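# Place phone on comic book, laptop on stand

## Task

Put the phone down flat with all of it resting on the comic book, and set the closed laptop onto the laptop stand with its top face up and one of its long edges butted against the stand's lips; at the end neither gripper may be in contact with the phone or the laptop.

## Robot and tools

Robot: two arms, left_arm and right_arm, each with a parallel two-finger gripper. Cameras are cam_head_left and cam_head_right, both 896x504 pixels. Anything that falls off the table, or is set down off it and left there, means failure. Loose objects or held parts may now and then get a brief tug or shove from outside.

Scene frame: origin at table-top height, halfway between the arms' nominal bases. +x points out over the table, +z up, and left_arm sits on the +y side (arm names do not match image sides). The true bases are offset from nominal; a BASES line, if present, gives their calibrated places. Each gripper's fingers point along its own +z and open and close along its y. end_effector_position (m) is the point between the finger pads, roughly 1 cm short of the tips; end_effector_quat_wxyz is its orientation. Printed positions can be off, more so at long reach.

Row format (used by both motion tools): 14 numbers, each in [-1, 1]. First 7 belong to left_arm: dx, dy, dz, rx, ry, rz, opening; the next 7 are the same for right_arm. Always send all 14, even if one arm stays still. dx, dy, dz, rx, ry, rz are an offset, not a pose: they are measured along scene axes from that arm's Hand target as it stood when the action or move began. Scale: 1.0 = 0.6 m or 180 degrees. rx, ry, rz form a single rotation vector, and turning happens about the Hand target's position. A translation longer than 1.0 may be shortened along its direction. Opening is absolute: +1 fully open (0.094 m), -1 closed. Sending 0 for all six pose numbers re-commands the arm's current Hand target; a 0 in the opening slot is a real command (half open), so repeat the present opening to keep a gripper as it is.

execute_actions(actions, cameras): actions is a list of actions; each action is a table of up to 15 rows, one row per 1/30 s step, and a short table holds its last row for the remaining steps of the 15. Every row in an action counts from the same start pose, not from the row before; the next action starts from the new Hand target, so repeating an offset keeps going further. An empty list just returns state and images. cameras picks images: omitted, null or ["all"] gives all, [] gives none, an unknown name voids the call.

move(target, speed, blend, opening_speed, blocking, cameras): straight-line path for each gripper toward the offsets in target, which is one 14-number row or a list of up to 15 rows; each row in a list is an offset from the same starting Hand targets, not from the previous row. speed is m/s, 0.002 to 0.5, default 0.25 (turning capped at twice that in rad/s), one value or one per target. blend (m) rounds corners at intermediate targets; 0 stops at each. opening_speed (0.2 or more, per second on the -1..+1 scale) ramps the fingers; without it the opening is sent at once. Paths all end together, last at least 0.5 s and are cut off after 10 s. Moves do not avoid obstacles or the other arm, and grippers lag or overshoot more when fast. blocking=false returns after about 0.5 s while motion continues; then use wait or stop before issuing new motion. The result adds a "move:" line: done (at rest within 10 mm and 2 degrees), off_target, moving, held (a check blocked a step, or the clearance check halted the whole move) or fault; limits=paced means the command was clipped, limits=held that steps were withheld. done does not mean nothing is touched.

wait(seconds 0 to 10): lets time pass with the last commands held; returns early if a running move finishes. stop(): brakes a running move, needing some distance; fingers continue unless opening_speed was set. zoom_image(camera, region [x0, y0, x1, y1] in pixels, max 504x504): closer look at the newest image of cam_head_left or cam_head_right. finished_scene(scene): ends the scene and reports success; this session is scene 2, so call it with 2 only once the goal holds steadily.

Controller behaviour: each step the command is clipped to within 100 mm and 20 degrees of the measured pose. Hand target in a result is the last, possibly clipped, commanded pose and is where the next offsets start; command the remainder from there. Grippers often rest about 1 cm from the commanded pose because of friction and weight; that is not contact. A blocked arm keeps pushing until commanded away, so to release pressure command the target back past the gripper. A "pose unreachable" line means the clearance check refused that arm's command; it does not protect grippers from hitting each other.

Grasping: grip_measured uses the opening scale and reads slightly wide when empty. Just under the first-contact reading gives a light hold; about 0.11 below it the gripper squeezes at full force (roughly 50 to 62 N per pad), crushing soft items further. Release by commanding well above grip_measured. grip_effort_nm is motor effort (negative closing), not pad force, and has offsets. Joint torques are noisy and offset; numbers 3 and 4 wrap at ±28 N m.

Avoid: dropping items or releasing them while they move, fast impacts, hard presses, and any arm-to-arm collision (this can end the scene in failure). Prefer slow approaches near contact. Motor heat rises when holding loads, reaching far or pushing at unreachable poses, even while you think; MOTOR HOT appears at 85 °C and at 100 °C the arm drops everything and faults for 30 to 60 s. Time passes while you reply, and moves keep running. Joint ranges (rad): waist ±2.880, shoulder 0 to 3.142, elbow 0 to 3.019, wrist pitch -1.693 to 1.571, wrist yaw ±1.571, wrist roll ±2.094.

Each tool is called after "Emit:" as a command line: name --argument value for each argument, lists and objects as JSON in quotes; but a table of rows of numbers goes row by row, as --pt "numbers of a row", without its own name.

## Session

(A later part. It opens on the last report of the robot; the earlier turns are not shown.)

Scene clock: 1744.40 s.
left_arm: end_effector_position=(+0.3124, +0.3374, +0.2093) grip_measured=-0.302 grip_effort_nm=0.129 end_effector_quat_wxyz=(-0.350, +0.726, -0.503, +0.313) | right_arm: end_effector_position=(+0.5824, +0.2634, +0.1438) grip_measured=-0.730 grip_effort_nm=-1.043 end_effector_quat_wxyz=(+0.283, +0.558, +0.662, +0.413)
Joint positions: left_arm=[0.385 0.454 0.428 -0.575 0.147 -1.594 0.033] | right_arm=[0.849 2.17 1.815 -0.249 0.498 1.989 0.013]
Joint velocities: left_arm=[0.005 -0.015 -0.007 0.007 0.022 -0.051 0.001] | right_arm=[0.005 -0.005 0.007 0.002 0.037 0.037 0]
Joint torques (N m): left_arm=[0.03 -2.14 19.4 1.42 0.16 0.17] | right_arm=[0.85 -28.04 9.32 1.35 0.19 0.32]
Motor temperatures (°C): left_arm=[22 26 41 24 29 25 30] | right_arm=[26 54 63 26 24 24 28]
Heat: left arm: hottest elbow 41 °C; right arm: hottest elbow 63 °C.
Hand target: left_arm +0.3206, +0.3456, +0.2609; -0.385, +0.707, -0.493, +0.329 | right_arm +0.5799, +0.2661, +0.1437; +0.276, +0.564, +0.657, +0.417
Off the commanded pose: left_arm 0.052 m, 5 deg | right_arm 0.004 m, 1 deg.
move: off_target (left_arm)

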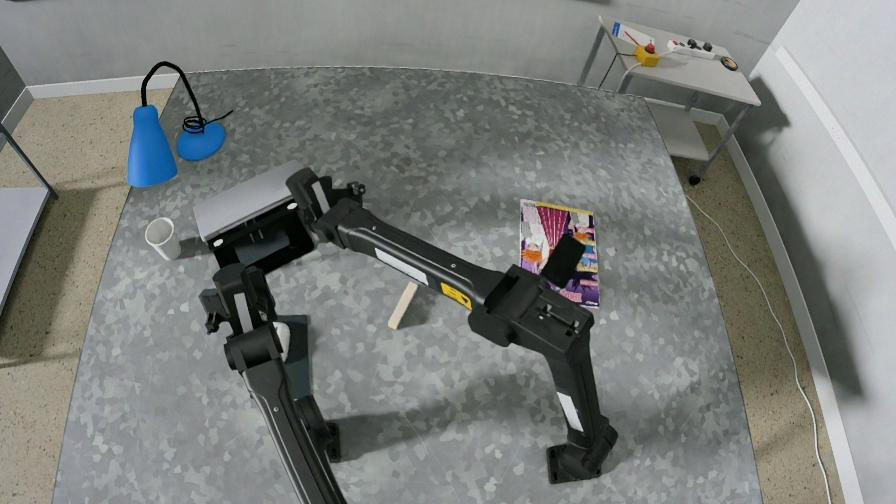

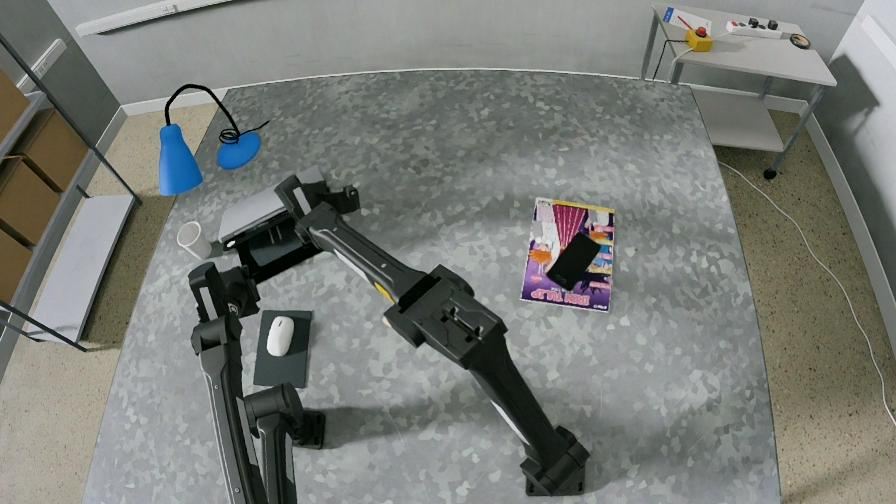

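Emit:
move --target '[0,0,0,0,0,0,-0.3,-0.06,0.06,0.06,0,0,0,-0.75]' --speed 0.06 --cameras '["cam_head_left"]'

Emit:
zoom_image --camera "cam_head_left" --region '[180, 160, 340, 290]'

Scene clock: 1750.80 s.
left_arm: end_effector_position=(+0.3114, +0.3370, +0.2109) grip_measured=-0.302 grip_effort_nm=0.129 end_effector_quat_wxyz=(-0.352, +0.725, -0.502, +0.314) | right_arm: end_effector_position=(+0.5661, +0.2627, +0.1419) grip_measured=-0.737 grip_effort_nm=-1.033 end_effector_quat_wxyz=(+0.296, +0.572, +0.662, +0.383)
Joint positions: left_arm=[0.386 0.446 0.428 -0.579 0.148 -1.593 0.033] | right_arm=[0.874 2.165 1.828 -0.342 0.561 2.03 0.012]
Joint velocities: left_arm=[-0.005 -0.015 0.007 -0.012 -0.022 0.022 0] | right_arm=[0.015 0.005 -0.017 -0.007 0.11 0.022 0]
Joint torques (N m): left_arm=[-0.26 -0.32 19.33 1.52 0.12 0.21] | right_arm=[3.9 -29.45 12.94 0.76 -0.01 0.33]
Motor temperatures (°C): left_arm=[22 26 43 24 28 25 30] | right_arm=[26 54 63 26 24 24 28]
Heat: left arm: hottest elbow 43 °C; right arm: hottest elbow 63 °C.
Hand target: left_arm +0.3206, +0.3456, +0.2608; -0.385, +0.707, -0.493, +0.329 | right_arm +0.5447, +0.3028, +0.1796; +0.276, +0.565, +0.657, +0.417
Off the commanded pose: left_arm 0.052 m, 5 deg | right_arm 0.059 m, 5 deg.
move: off_target (left_arm, right_arm)
Images, in order (width x height): cam_head_left 896x504.

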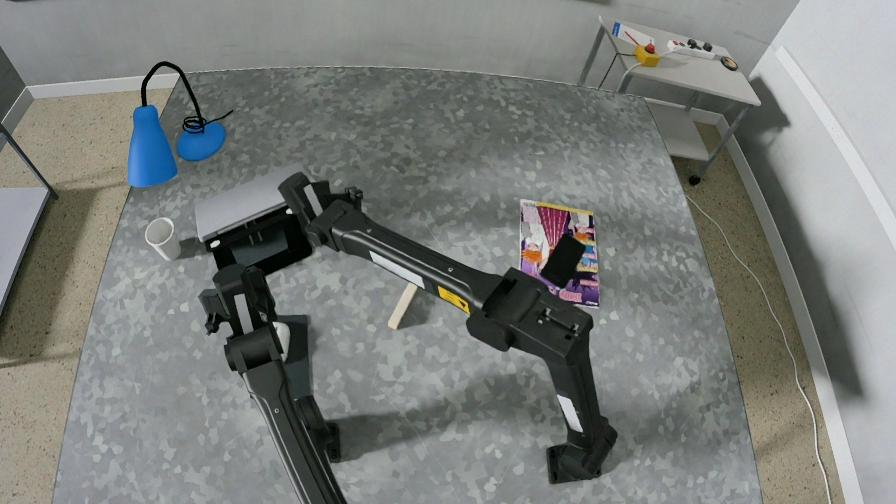

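Scaled by 3.150.

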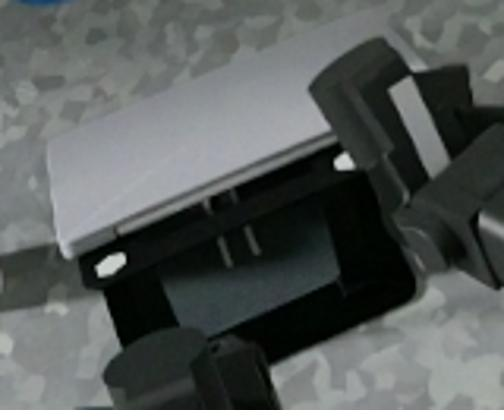

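Emit:
move --target '[0,0,0,0,0,0,-0.3,0.05,-0.03,0.06,0,0,0,-0.75]' --speed 0.06 --cameras '["cam_head_left"]'

Emit:
zoom_image --camera "cam_head_left" --region '[180, 160, 340, 290]'

Scene clock: 1755.87 s.
left_arm: end_effector_position=(+0.3114, +0.3370, +0.2109) grip_measured=-0.302 grip_effort_nm=0.125 end_effector_quat_wxyz=(-0.352, +0.725, -0.503, +0.314) | right_arm: end_effector_position=(+0.5661, +0.2627, +0.1463) grip_measured=-0.747 grip_effort_nm=-1.028 end_effector_quat_wxyz=(+0.284, +0.566, +0.681, +0.368)
Joint positions: left_arm=[0.386 0.446 0.428 -0.579 0.148 -1.593 0.033] | right_arm=[0.867 2.162 1.859 -0.412 0.522 2.016 0.012]
Joint velocities: left_arm=[-0.005 0.015 -0.012 -0.002 -0.081 -0.051 0] | right_arm=[-0.015 -0.015 -0.007 -0.027 0.007 -0.007 0]
Joint torques (N m): left_arm=[-0.38 -0.79 19.33 1.54 0.13 0.22] | right_arm=[1.08 -31.09 15.09 1.11 0.03 0.21]
Motor temperatures (°C): left_arm=[22 26 45 24 28 25 30] | right_arm=[26 53 64 26 24 24 28]
Heat: left arm: hottest elbow 45 °C; right arm: hottest elbow 64 °C.
Hand target: left_arm +0.3206, +0.3456, +0.2608; -0.385, +0.707, -0.493, +0.329 | right_arm +0.5744, +0.2846, +0.2154; +0.276, +0.564, +0.657, +0.417
Off the commanded pose: left_arm 0.052 m, 5 deg | right_arm 0.073 m, 6 deg.
move: off_target (left_arm, right_arm)
Images, in order (width x height): cam_head_left 896x504.

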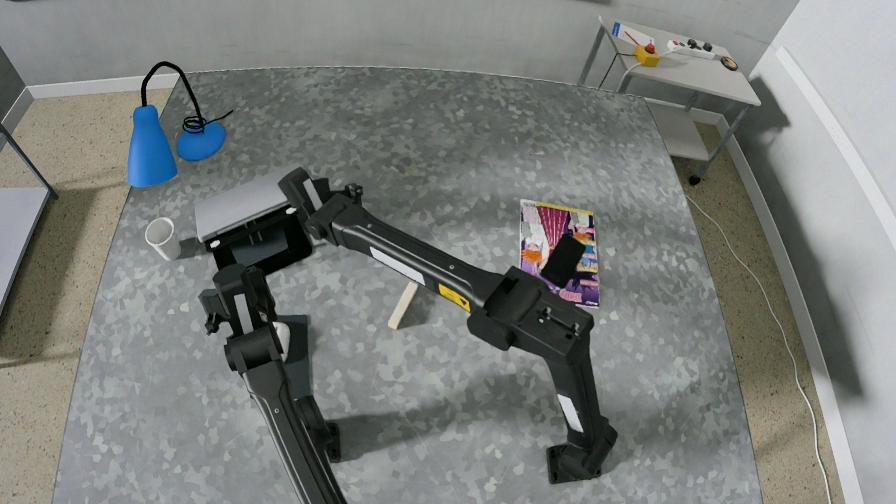

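Scaled by 3.150.

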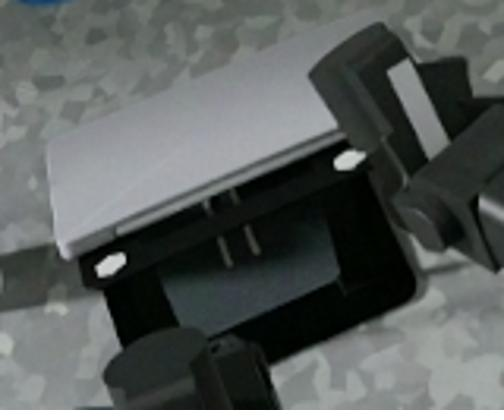

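Emit:
move --target '[0,0,0,0,0,0,-0.3,-0.02,-0.02,0.04,0,0,0,-0.75]' --speed 0.06 --cameras '["cam_head_left"]'

Emit:
zoom_image --camera "cam_head_left" --region '[180, 160, 340, 290]'

Scene clock: 1759.60 s.
left_arm: end_effector_position=(+0.3114, +0.3370, +0.2109) grip_measured=-0.302 grip_effort_nm=0.125 end_effector_quat_wxyz=(-0.352, +0.725, -0.503, +0.314) | right_arm: end_effector_position=(+0.5605, +0.2576, +0.2211) grip_measured=-0.750 grip_effort_nm=0.012 end_effector_quat_wxyz=(+0.280, +0.566, +0.664, +0.401)
Joint positions: left_arm=[0.386 0.446 0.428 -0.579 0.148 -1.593 0.033] | right_arm=[0.867 2.066 1.865 -0.443 0.516 2.021 0.012]
Joint velocities: left_arm=[-0.005 -0.015 -0.002 -0.002 0.007 -0.037 0] | right_arm=[-0.015 -0.005 0.002 0.022 0.007 -0.007 0]
Joint torques (N m): left_arm=[-0.56 -0.97 19.38 1.43 0.08 0.17] | right_arm=[1.2 -26.81 13.7 0.87 0.32 0.16]
Motor temperatures (°C): left_arm=[22 25 46 24 28 25 29] | right_arm=[26 52 65 25 24 24 28]
Heat: left arm: hottest elbow 46 °C; right arm: hottest elbow 65 °C.
Hand target: left_arm +0.3206, +0.3456, +0.2608; -0.385, +0.707, -0.493, +0.329 | right_arm +0.5624, +0.2726, +0.2395; +0.277, +0.565, +0.657, +0.417
Off the commanded pose: left_arm 0.052 m, 5 deg | right_arm 0.024 m, 2 deg.
move: off_target (left_arm, right_arm)
Images, in order (width x height): cam_head_left 896x504.

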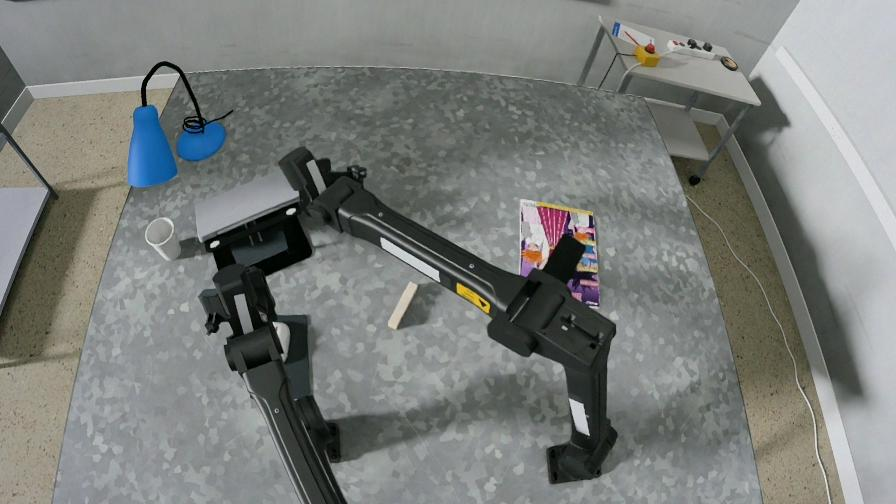

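Scaled by 3.150.

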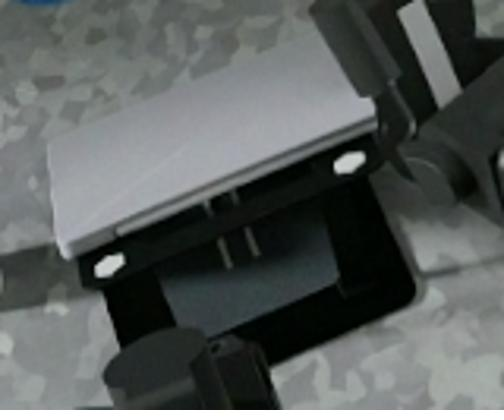

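Emit:
move --target '[0,0,0,0,0,0,-0.3,-0.1,-0.15,0.08,0,0,0,-0.4]' --speed 0.15 --cameras '["cam_head_left","cam_head_right"]'

Emit:
zoom_image --camera "cam_head_left" --region '[180, 140, 340, 290]'

Emit:
zoom_image --camera "cam_head_right" --region '[180, 140, 380, 300]'

Scene clock: 1765.27 s.
left_arm: end_effector_position=(+0.3114, +0.3370, +0.2109) grip_measured=-0.302 grip_effort_nm=0.125 end_effector_quat_wxyz=(-0.352, +0.725, -0.503, +0.314) | right_arm: end_effector_position=(+0.5003, +0.1877, +0.2883) grip_measured=-0.401 grip_effort_nm=0.066 end_effector_quat_wxyz=(+0.276, +0.564, +0.659, +0.413)
Joint positions: left_arm=[0.386 0.446 0.428 -0.579 0.148 -1.593 0.033] | right_arm=[0.867 1.772 1.588 -0.433 0.508 2.022 0.028]
Joint velocities: left_arm=[-0.015 -0.015 -0.017 -0.012 -0.007 0.022 0.001] | right_arm=[0.005 0.005 -0.002 -0.002 -0.066 -0.007 -0.001]
Joint torques (N m): left_arm=[-0.62 -1.2 19.45 1.66 0.12 0.23] | right_arm=[0.21 -23 8.54 1.87 0.16 0.07]
Motor temperatures (°C): left_arm=[22 25 47 24 28 25 29] | right_arm=[26 52 64 25 24 24 28]
Heat: left arm: hottest elbow 47 °C; right arm: hottest elbow 64 °C.
Hand target: left_arm +0.3206, +0.3456, +0.2608; -0.385, +0.707, -0.493, +0.329 | right_arm +0.5012, +0.1839, +0.2880; +0.277, +0.564, +0.657, +0.417
Off the commanded pose: left_arm 0.052 m, 5 deg | right_arm 0.006 m, 0 deg.
move: off_target (left_arm)

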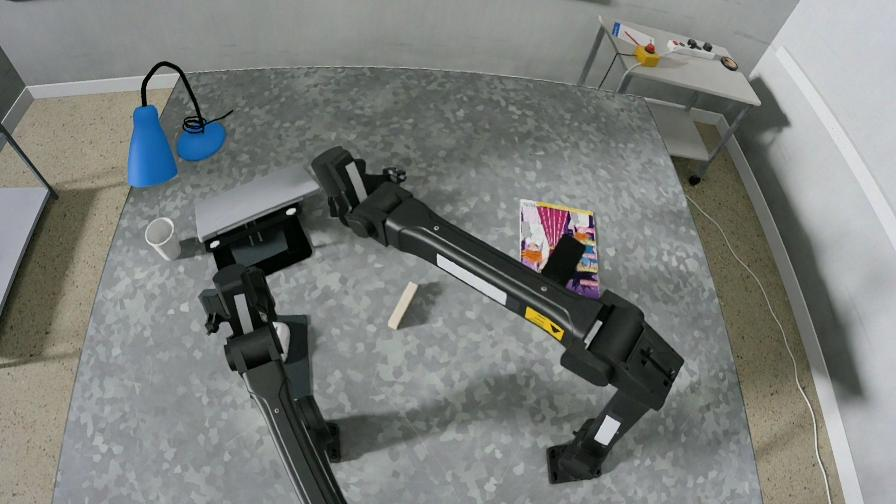

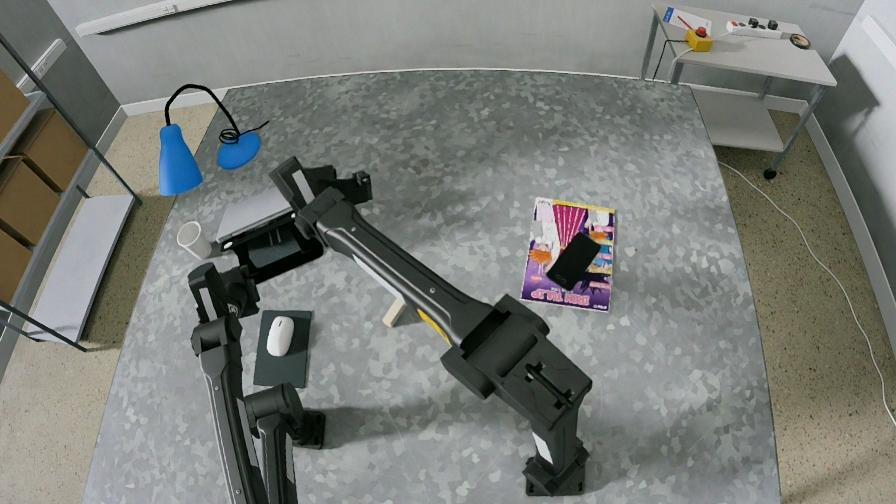

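Scaled by 3.150.

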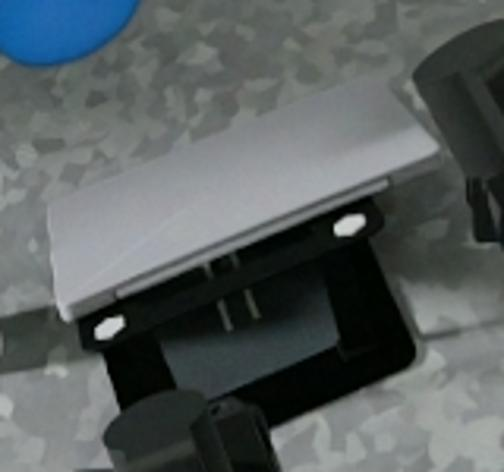

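Scaled by 2.520.

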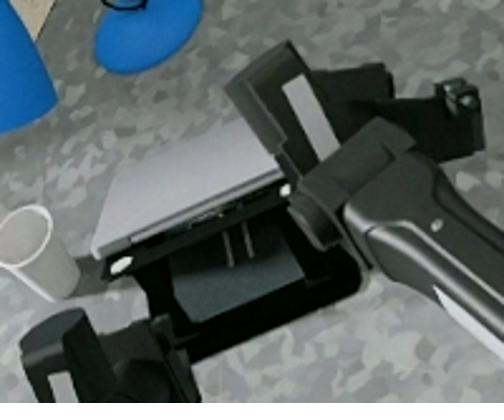

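Emit:
zoom_image --camera "cam_head_left" --region '[190, 160, 260, 250]'

Emit:
zoom_image --camera "cam_head_left" --region '[260, 160, 330, 250]'

Scaled by 5.600.

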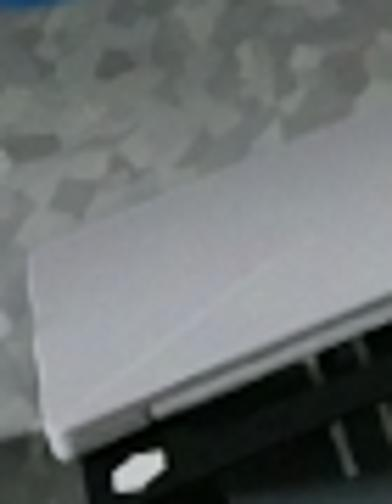

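Scaled by 5.600.

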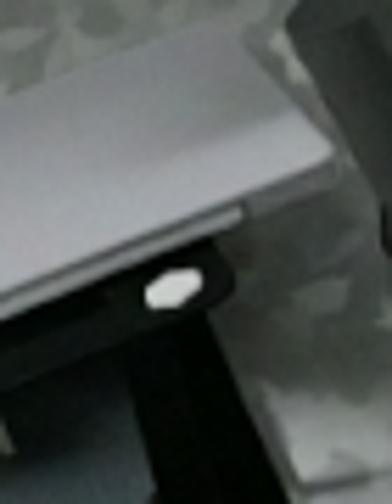

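Emit:
move --target '[0,0,0,0,0,0,-0.3,0.182,-0.023,-0.113,0.133,0.0166,0.359,-0.2]' --speed 0.2 --cameras '["cam_head_left","cam_head_right"]'

Emit:
zoom_image --camera "cam_head_left" --region '[180, 140, 400, 290]'

Scene clock: 1804.33 s.
left_arm: end_effector_position=(+0.3110, +0.3369, +0.2109) grip_measured=-0.302 grip_effort_nm=0.125 end_effector_quat_wxyz=(-0.351, +0.725, -0.503, +0.314) | right_arm: end_effector_position=(+0.5895, +0.1631, +0.2218) grip_measured=-0.201 grip_effort_nm=0.066 end_effector_quat_wxyz=(-0.122, +0.181, +0.764, +0.607)
Joint positions: left_arm=[0.386 0.444 0.428 -0.581 0.148 -1.593 0.033] | right_arm=[0.461 2.067 1.703 -0.099 -1.022 1.6 0.038]
Joint velocities: left_arm=[-0.005 -0.015 0.002 0.012 -0.037 -0.081 -0.001] | right_arm=[-0.015 -0.005 -0.012 -0.002 0.007 0.022 0]
Joint torques (N m): left_arm=[-0.62 -0.97 19.49 1.52 0.12 0.18] | right_arm=[-0.09 -23.36 13.78 0.8 -0.31 0]
Motor temperatures (°C): left_arm=[22 25 52 24 28 25 29] | right_arm=[26 49 59 26 24 24 27]
Heat: left arm: hottest elbow 52 °C; right arm: hottest elbow 59 °C.
Hand target: left_arm +0.3206, +0.3457, +0.2608; -0.385, +0.707, -0.493, +0.329 | right_arm +0.6087, +0.1652, +0.2210; -0.115, +0.178, +0.763, +0.610
Off the commanded pose: left_arm 0.052 m, 5 deg | right_arm 0.022 m, 0 deg.
move: off_target (left_arm, right_arm)

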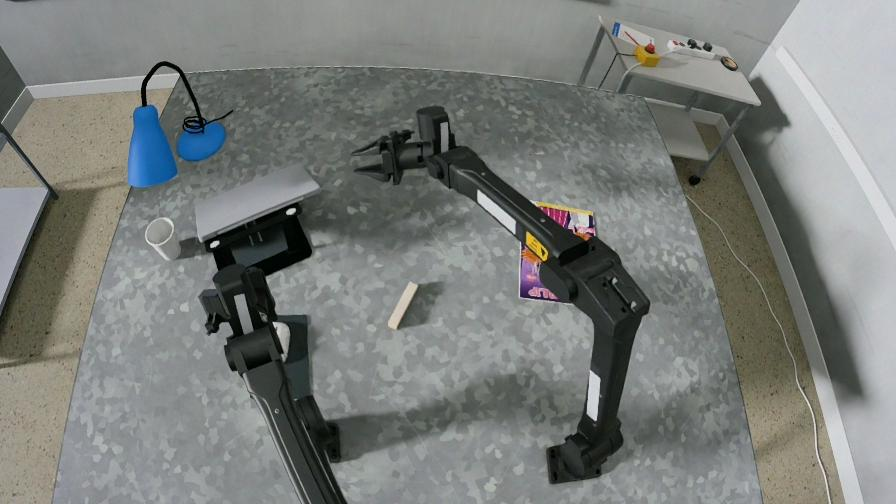

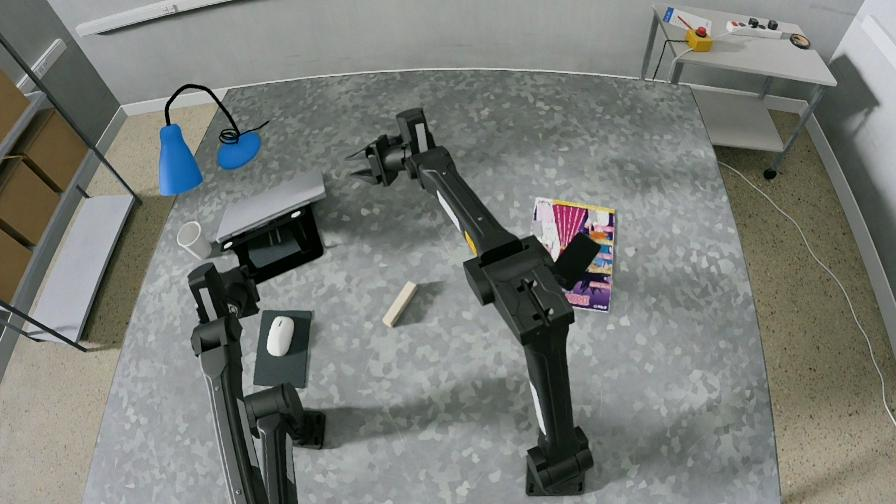

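Scaled by 2.291.

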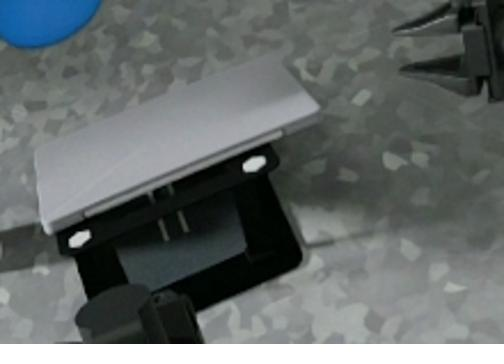

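Emit:
move --target '[0,0,0,0,0,0,-0.3,0.019,0.05,-0.14,0,0,0,-0.2]' --speed 0.15 --cameras '["cam_head_left","cam_head_right"]'

Emit:
zoom_image --camera "cam_head_left" --region '[260, 130, 400, 250]'

Emit:
zoom_image --camera "cam_head_right" --region '[270, 130, 410, 250]'

Scene clock: 1809.83 s.
left_arm: end_effector_position=(+0.3110, +0.3369, +0.2109) grip_measured=-0.302 grip_effort_nm=0.129 end_effector_quat_wxyz=(-0.351, +0.725, -0.503, +0.314) | right_arm: end_effector_position=(+0.6083, +0.1794, +0.1316) grip_measured=-0.201 grip_effort_nm=0.061 end_effector_quat_wxyz=(-0.122, +0.190, +0.767, +0.601)
Joint positions: left_arm=[0.386 0.444 0.428 -0.581 0.148 -1.593 0.033] | right_arm=[0.471 2.226 1.732 0.019 -1 1.606 0.038]
Joint velocities: left_arm=[-0.005 -0.005 0.007 -0.012 -0.022 0.022 0.001] | right_arm=[0.005 -0.005 -0.012 -0.007 0.037 -0.037 0]
Joint torques (N m): left_arm=[-0.32 -1.03 19.45 1.55 0.09 0.15] | right_arm=[1.32 -25.11 13.08 1.83 -0.15 0.16]
Motor temperatures (°C): left_arm=[22 25 53 24 28 25 29] | right_arm=[26 48 59 26 24 24 27]
Heat: left arm: hottest elbow 53 °C; right arm: hottest elbow 59 °C.
Hand target: left_arm +0.3206, +0.3457, +0.2608; -0.385, +0.707, -0.493, +0.329 | right_arm +0.6188, +0.1943, +0.1364; -0.116, +0.178, +0.763, +0.610
Off the commanded pose: left_arm 0.052 m, 5 deg | right_arm 0.020 m, 2 deg.
move: off_target (left_arm, right_arm)

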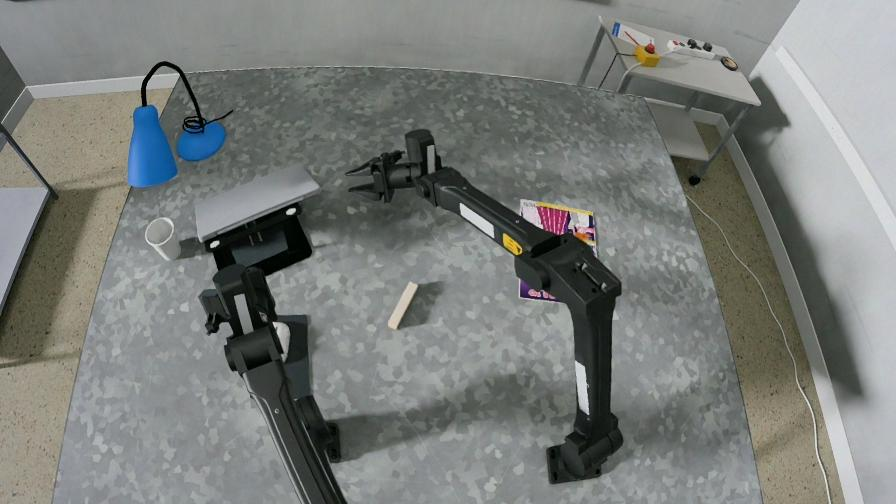

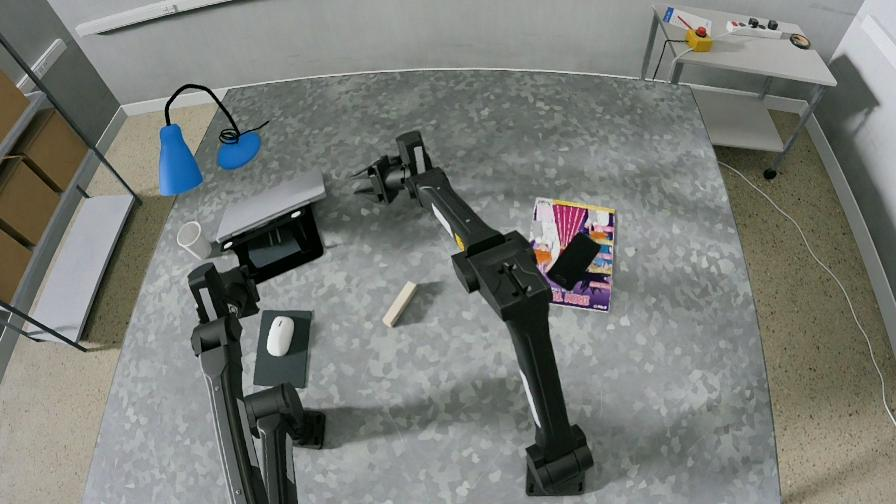

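Scaled by 3.600.

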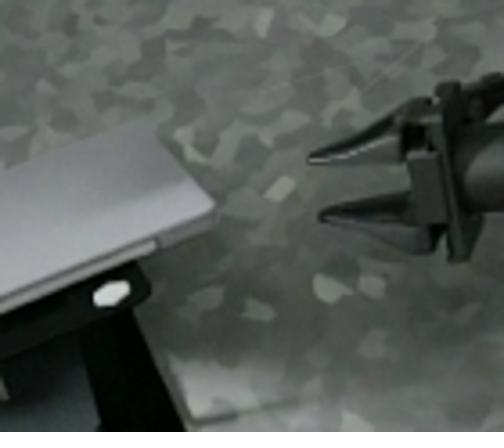

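Scaled by 3.600.

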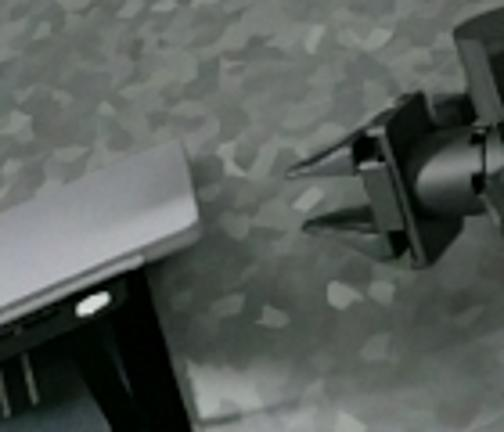

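Emit:
move --target '[0,0,0,0,0,0,-0.3,0.018,0.085,-0.027,0,0,0,0.1]' --speed 0.1 --cameras '["cam_head_left","cam_head_right"]'

Emit:
zoom_image --camera "cam_head_left" --region '[260, 130, 400, 250]'

Emit:
zoom_image --camera "cam_head_right" --region '[270, 130, 410, 250]'

Scene clock: 1822.47 s.
left_arm: end_effector_position=(+0.3110, +0.3369, +0.2109) grip_measured=-0.302 grip_effort_nm=0.134 end_effector_quat_wxyz=(-0.351, +0.725, -0.503, +0.314) | right_arm: end_effector_position=(+0.6198, +0.2340, +0.1273) grip_measured=+0.099 grip_effort_nm=0.071 end_effector_quat_wxyz=(-0.115, +0.179, +0.765, +0.609)
Joint positions: left_arm=[0.386 0.444 0.428 -0.581 0.148 -1.593 0.033] | right_arm=[0.529 2.326 1.887 0.025 -0.952 1.644 0.052]
Joint velocities: left_arm=[-0.005 0.005 0.012 0.002 -0.007 -0.051 0] | right_arm=[0.015 -0.015 -0.022 -0.002 -0.007 -0.051 0]
Joint torques (N m): left_arm=[-0.91 -1.26 19.47 1.57 0.14 0.15] | right_arm=[0.91 -26.17 13.38 1.22 -0.12 0.15]
Motor temperatures (°C): left_arm=[22 25 54 24 27 24 29] | right_arm=[26 49 59 26 24 24 27]
Heat: left arm: hottest elbow 54 °C; right arm: hottest elbow 59 °C.
Hand target: left_arm +0.3206, +0.3456, +0.2608; -0.385, +0.707, -0.493, +0.329 | right_arm +0.6301, +0.2449, +0.1196; -0.115, +0.178, +0.764, +0.610
Off the commanded pose: left_arm 0.052 m, 5 deg | right_arm 0.017 m, 0 deg.
move: off_target (left_arm, right_arm)

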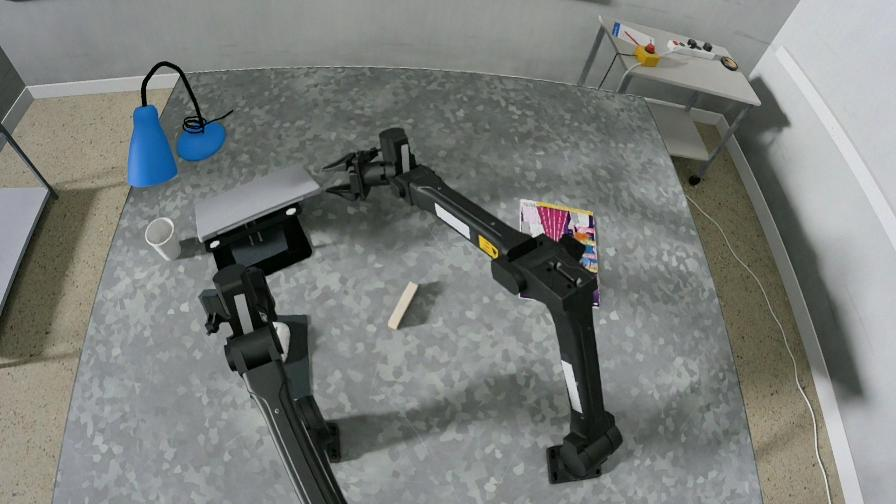

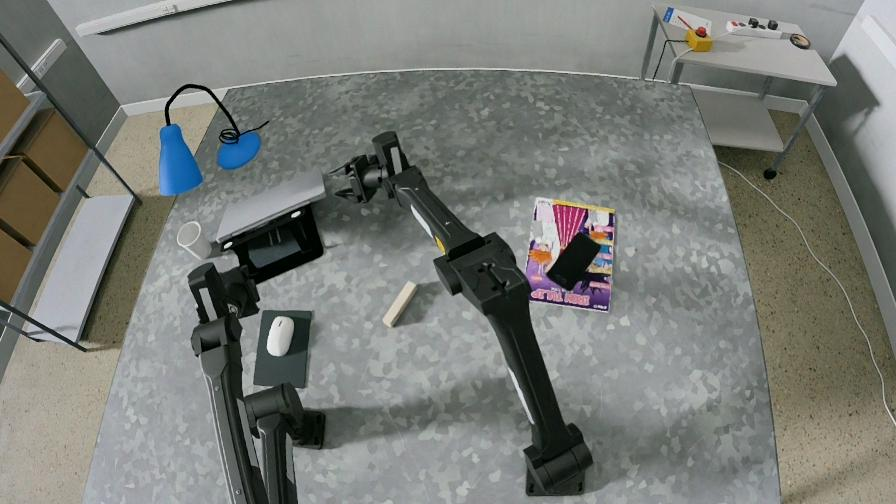

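Scaled by 3.600.

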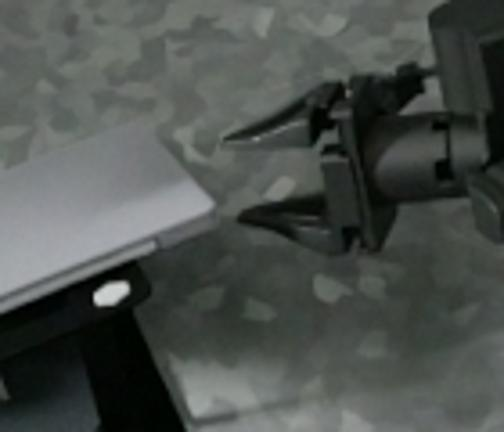

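Scaled by 3.600.

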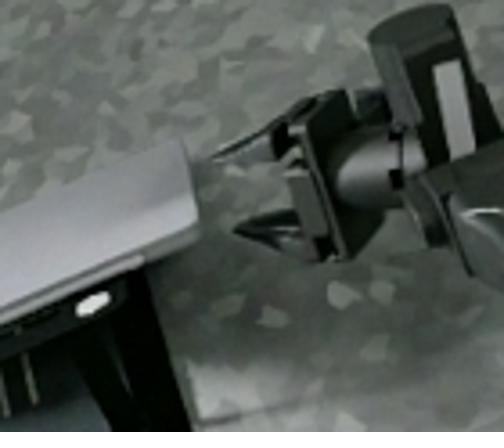

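Emit:
move --pt "0 0 0 0 0 0 -0.3 0 0.01 -0.014 0 0 0 0.1" --pt "0 0 0 0 0 0 -0.3 -0.003 0.073 -0.029 0 0 0 0.1" --speed 0.06 --cameras '["cam_head_left","cam_head_right"]'

Emit:
zoom_image --camera "cam_head_left" --region '[260, 130, 400, 250]'

Emit:
zoom_image --camera "cam_head_right" --region '[270, 130, 410, 250]'

Scene clock: 1828.93 s.
left_arm: end_effector_position=(+0.3110, +0.3369, +0.2109) grip_measured=-0.302 grip_effort_nm=0.129 end_effector_quat_wxyz=(-0.351, +0.725, -0.503, +0.314) | right_arm: end_effector_position=(+0.6205, +0.2760, +0.1142) grip_measured=+0.099 grip_effort_nm=0.061 end_effector_quat_wxyz=(-0.113, +0.179, +0.764, +0.609)
Joint positions: left_arm=[0.386 0.444 0.428 -0.581 0.148 -1.593 0.033] | right_arm=[0.576 2.405 1.994 0.025 -0.907 1.675 0.052]
Joint velocities: left_arm=[-0.005 -0.005 0.002 0.002 0.081 -0.051 0] | right_arm=[-0.005 0.005 -0.027 -0.002 -0.066 0.081 -0.001]
Joint torques (N m): left_arm=[-0.15 -0.79 19.33 1.55 0.09 0.25] | right_arm=[1.03 -26.58 13.75 1.25 -0.09 0.16]
Motor temperatures (°C): left_arm=[22 25 54 24 27 24 29] | right_arm=[26 49 60 26 24 24 27]
Heat: left arm: hottest elbow 54 °C; right arm: hottest elbow 60 °C.
Hand target: left_arm +0.3206, +0.3456, +0.2608; -0.385, +0.707, -0.493, +0.329 | right_arm +0.6286, +0.2886, +0.1017; -0.116, +0.178, +0.764, +0.610
Off the commanded pose: left_arm 0.052 m, 5 deg | right_arm 0.019 m, 0 deg.
move: off_target (left_arm, right_arm)

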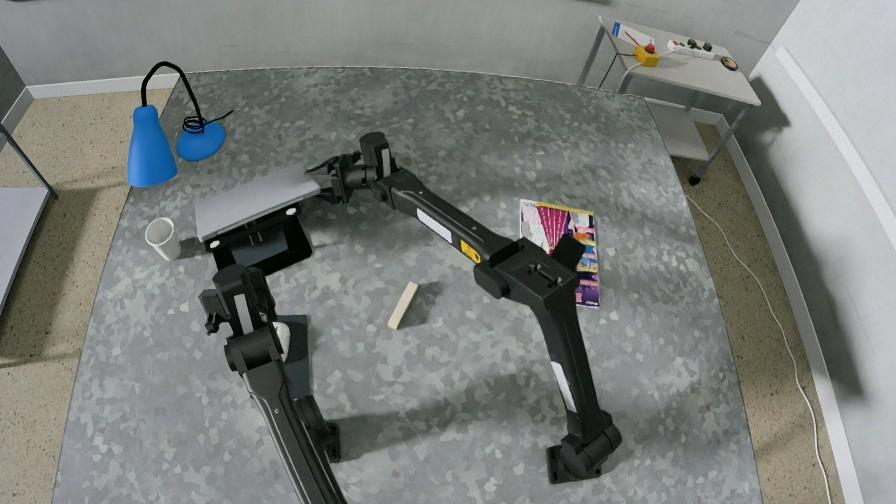

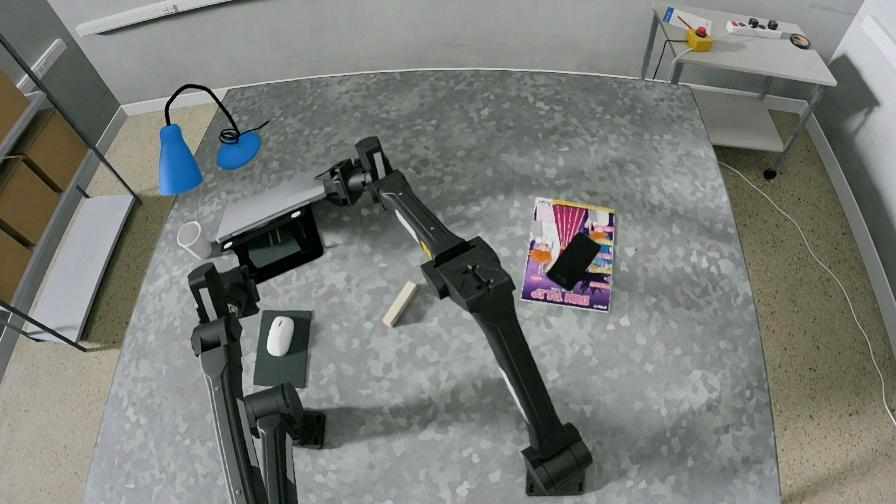

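Scaled by 3.600.

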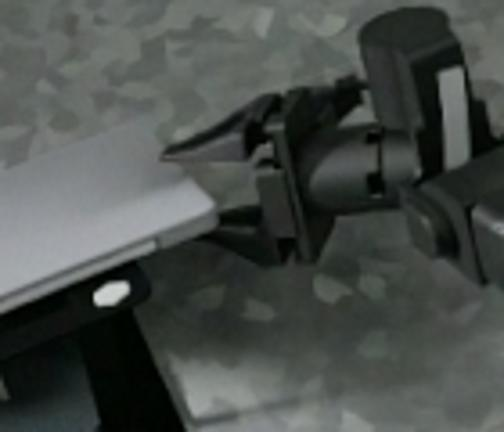

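Scaled by 3.600.

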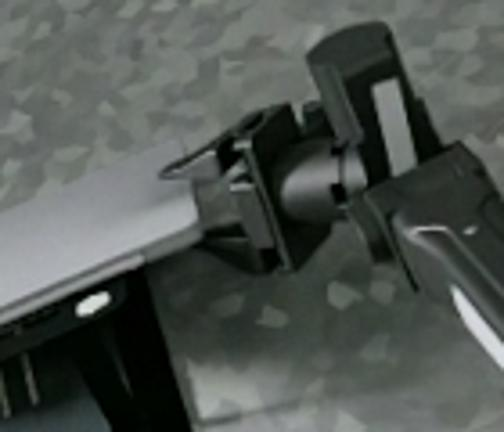

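Emit:
move --target '[0,0,0,0,0,0,-0.3,0.001,0.022,-0.005,0,0,0,0.1]' --speed 0.06 --cameras '[]'

Emit:
move --target '[0,0,0,0,0,0,-0.3,0,0,0,0,0,0,-0.72]' --speed 0.06 --opening_speed 0.5 --cameras '["cam_head_left","cam_head_right"]'

Emit:
zoom_image --camera "cam_head_left" --region '[180, 140, 380, 290]'

Scene clock: 1833.27 s.
left_arm: end_effector_position=(+0.3110, +0.3369, +0.2109) grip_measured=-0.302 grip_effort_nm=0.129 end_effector_quat_wxyz=(-0.351, +0.725, -0.503, +0.314) | right_arm: end_effector_position=(+0.6248, +0.2864, +0.1119) grip_measured=+0.099 grip_effort_nm=0.066 end_effector_quat_wxyz=(-0.110, +0.179, +0.763, +0.611)
Joint positions: left_arm=[0.386 0.444 0.428 -0.581 0.148 -1.593 0.033] | right_arm=[0.585 2.434 2.039 0.021 -0.894 1.683 0.052]
Joint velocities: left_arm=[-0.015 -0.005 -0.022 0.002 0.022 0.037 0.002] | right_arm=[-0.005 -0.015 -0.007 0.002 0.066 0.022 0]
Joint torques (N m): left_arm=[-0.15 -1.55 19.43 1.48 0.07 0.19] | right_arm=[1.44 -27.05 13.76 1.06 -0.09 0.16]
Motor temperatures (°C): left_arm=[22 25 54 24 27 24 29] | right_arm=[26 49 61 26 24 24 27]
Heat: left arm: hottest elbow 54 °C; right arm: hottest elbow 61 °C.
Hand target: left_arm +0.3206, +0.3456, +0.2608; -0.385, +0.707, -0.493, +0.329 | right_arm +0.6293, +0.3017, +0.0984; -0.116, +0.178, +0.764, +0.610
Off the commanded pose: left_arm 0.052 m, 5 deg | right_arm 0.021 m, 1 deg.
move: off_target (left_arm, right_arm)
No camera images: "cameras" was empty.

Scene clock: 1835.13 s.
left_arm: end_effector_position=(+0.3110, +0.3369, +0.2109) grip_measured=-0.302 grip_effort_nm=0.125 end_effector_quat_wxyz=(-0.351, +0.725, -0.503, +0.314) | right_arm: end_effector_position=(+0.6243, +0.2864, +0.1066) grip_measured=-0.664 grip_effort_nm=-0.989 end_effector_quat_wxyz=(-0.113, +0.182, +0.764, +0.609)
Joint positions: left_arm=[0.386 0.444 0.428 -0.581 0.148 -1.593 0.033] | right_arm=[0.585 2.439 2.039 0.017 -0.894 1.683 0.016]
Joint velocities: left_arm=[0.005 -0.015 -0.007 -0.002 0.007 0.022 0.001] | right_arm=[0.005 0.015 -0.012 -0.002 -0.022 0.022 -0.001]
Joint torques (N m): left_arm=[-0.5 -1.08 19.37 1.55 0.12 0.14] | right_arm=[1.44 -27.22 14 1.13 -0.11 0.16]
Motor temperatures (°C): left_arm=[22 25 55 24 27 24 29] | right_arm=[26 49 61 26 24 24 27]
Heat: left arm: hottest elbow 55 °C; right arm: hottest elbow 61 °C.
Hand target: left_arm +0.3206, +0.3456, +0.2608; -0.385, +0.707, -0.493, +0.329 | right_arm +0.6292, +0.3017, +0.0983; -0.116, +0.178, +0.764, +0.610
Off the commanded pose: left_arm 0.052 m, 5 deg | right_arm 0.018 m, 1 deg.
move: off_target (left_arm, right_arm)

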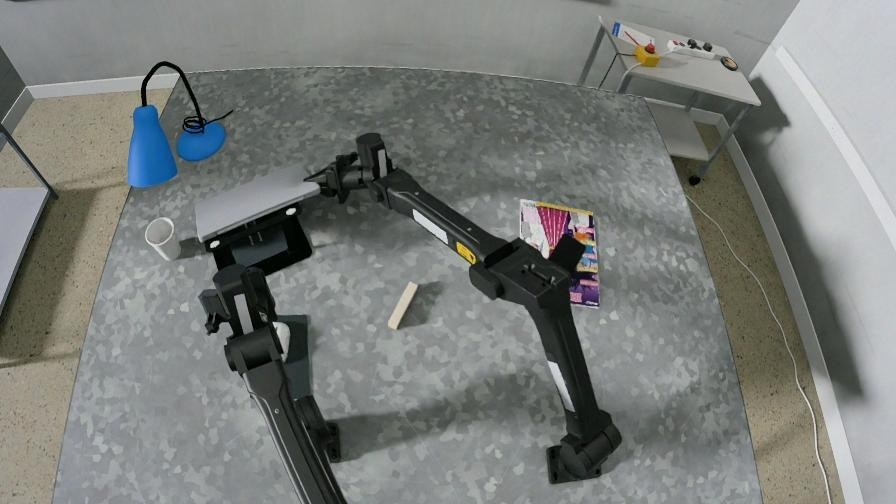

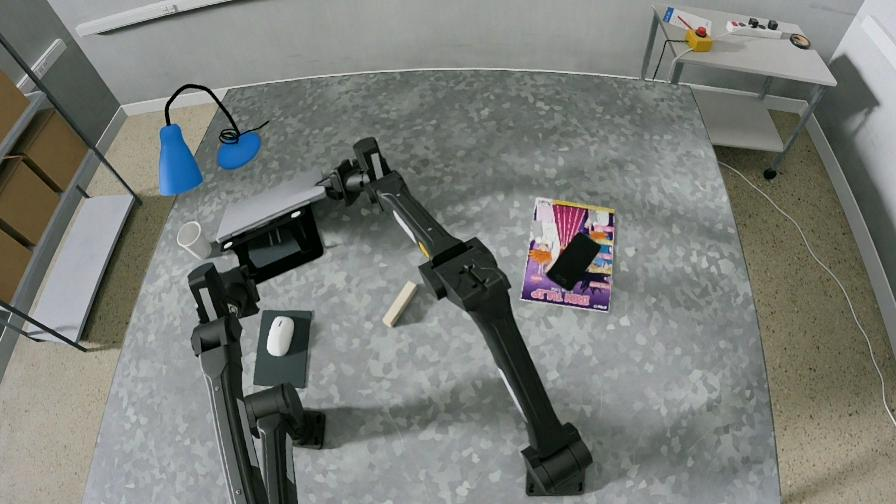

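Scaled by 2.520.

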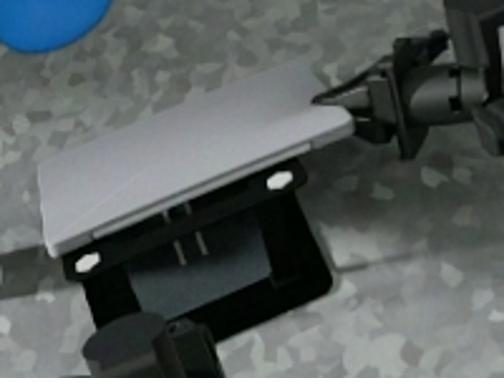

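Emit:
move --target '[0,0,0,0,0,0,-0.3,-0.015,-0.02,0.1,0,0,0,-0.76]' --speed 0.06 --cameras '["cam_head_left","cam_head_right"]'

Emit:
zoom_image --camera "cam_head_left" --region '[180, 140, 380, 290]'

Scene clock: 1839.57 s.
left_arm: end_effector_position=(+0.3110, +0.3369, +0.2109) grip_measured=-0.302 grip_effort_nm=0.129 end_effector_quat_wxyz=(-0.351, +0.725, -0.503, +0.314) | right_arm: end_effector_position=(+0.6229, +0.2841, +0.1082) grip_measured=-0.667 grip_effort_nm=-1.038 end_effector_quat_wxyz=(-0.112, +0.187, +0.772, +0.597)
Joint positions: left_arm=[0.386 0.444 0.428 -0.581 0.148 -1.593 0.033] | right_arm=[0.585 2.425 2.039 -0.04 -0.883 1.657 0.016]
Joint velocities: left_arm=[-0.005 -0.024 0.007 -0.007 0.037 -0.007 0] | right_arm=[-0.005 -0.005 -0.007 -0.007 0.007 -0.051 -0.001]
Joint torques (N m): left_arm=[-0.44 -1.55 19.44 1.54 0.12 0.12] | right_arm=[0.91 -34.9 11.43 0.58 -0.71 0.38]
Motor temperatures (°C): left_arm=[22 25 55 24 27 24 28] | right_arm=[26 49 61 25 24 24 27]
Heat: left arm: hottest elbow 55 °C; right arm: hottest elbow 61 °C.
Hand target: left_arm +0.3206, +0.3456, +0.2608; -0.385, +0.707, -0.493, +0.329 | right_arm +0.6211, +0.2904, +0.1587; -0.116, +0.178, +0.764, +0.610
Off the commanded pose: left_arm 0.052 m, 5 deg | right_arm 0.050 m, 2 deg.
move: off_target (left_arm, right_arm)

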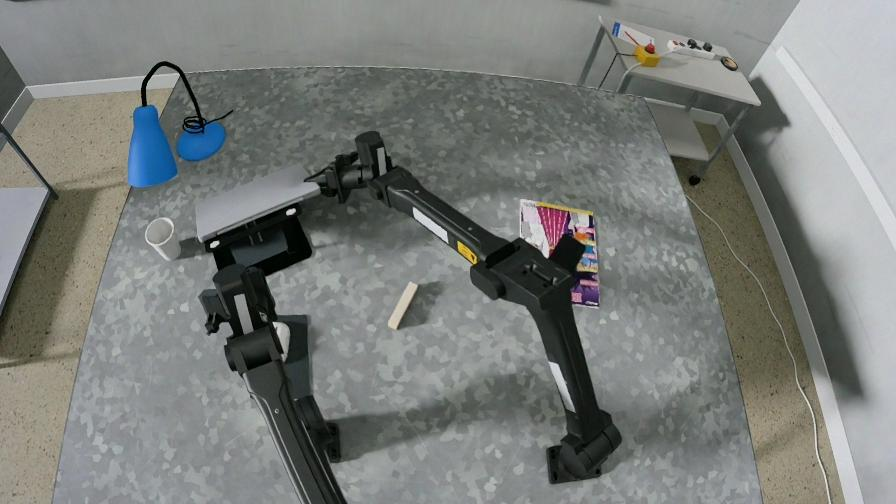

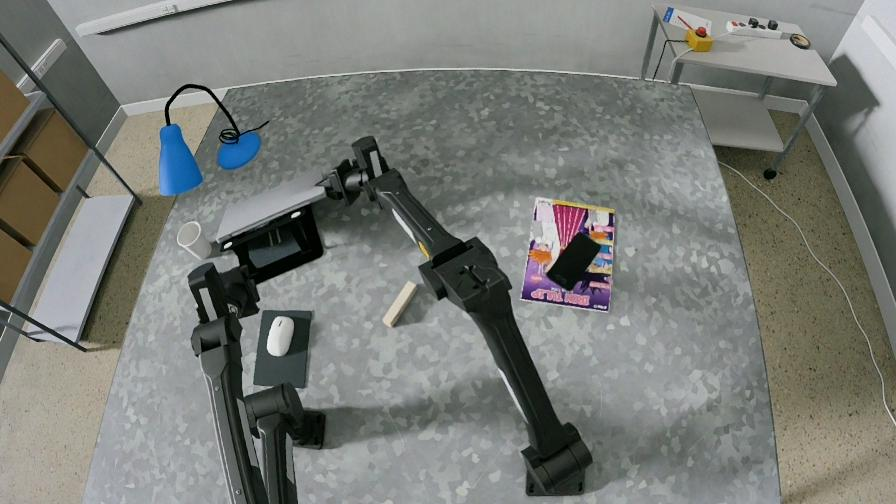

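Scaled by 2.520.

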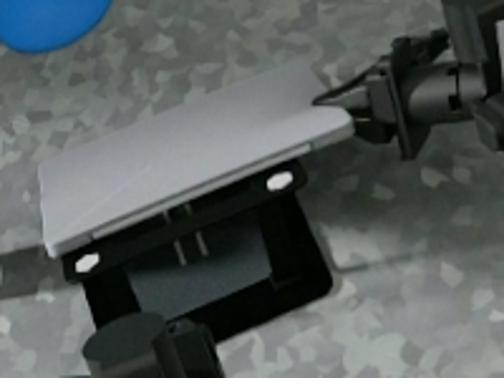

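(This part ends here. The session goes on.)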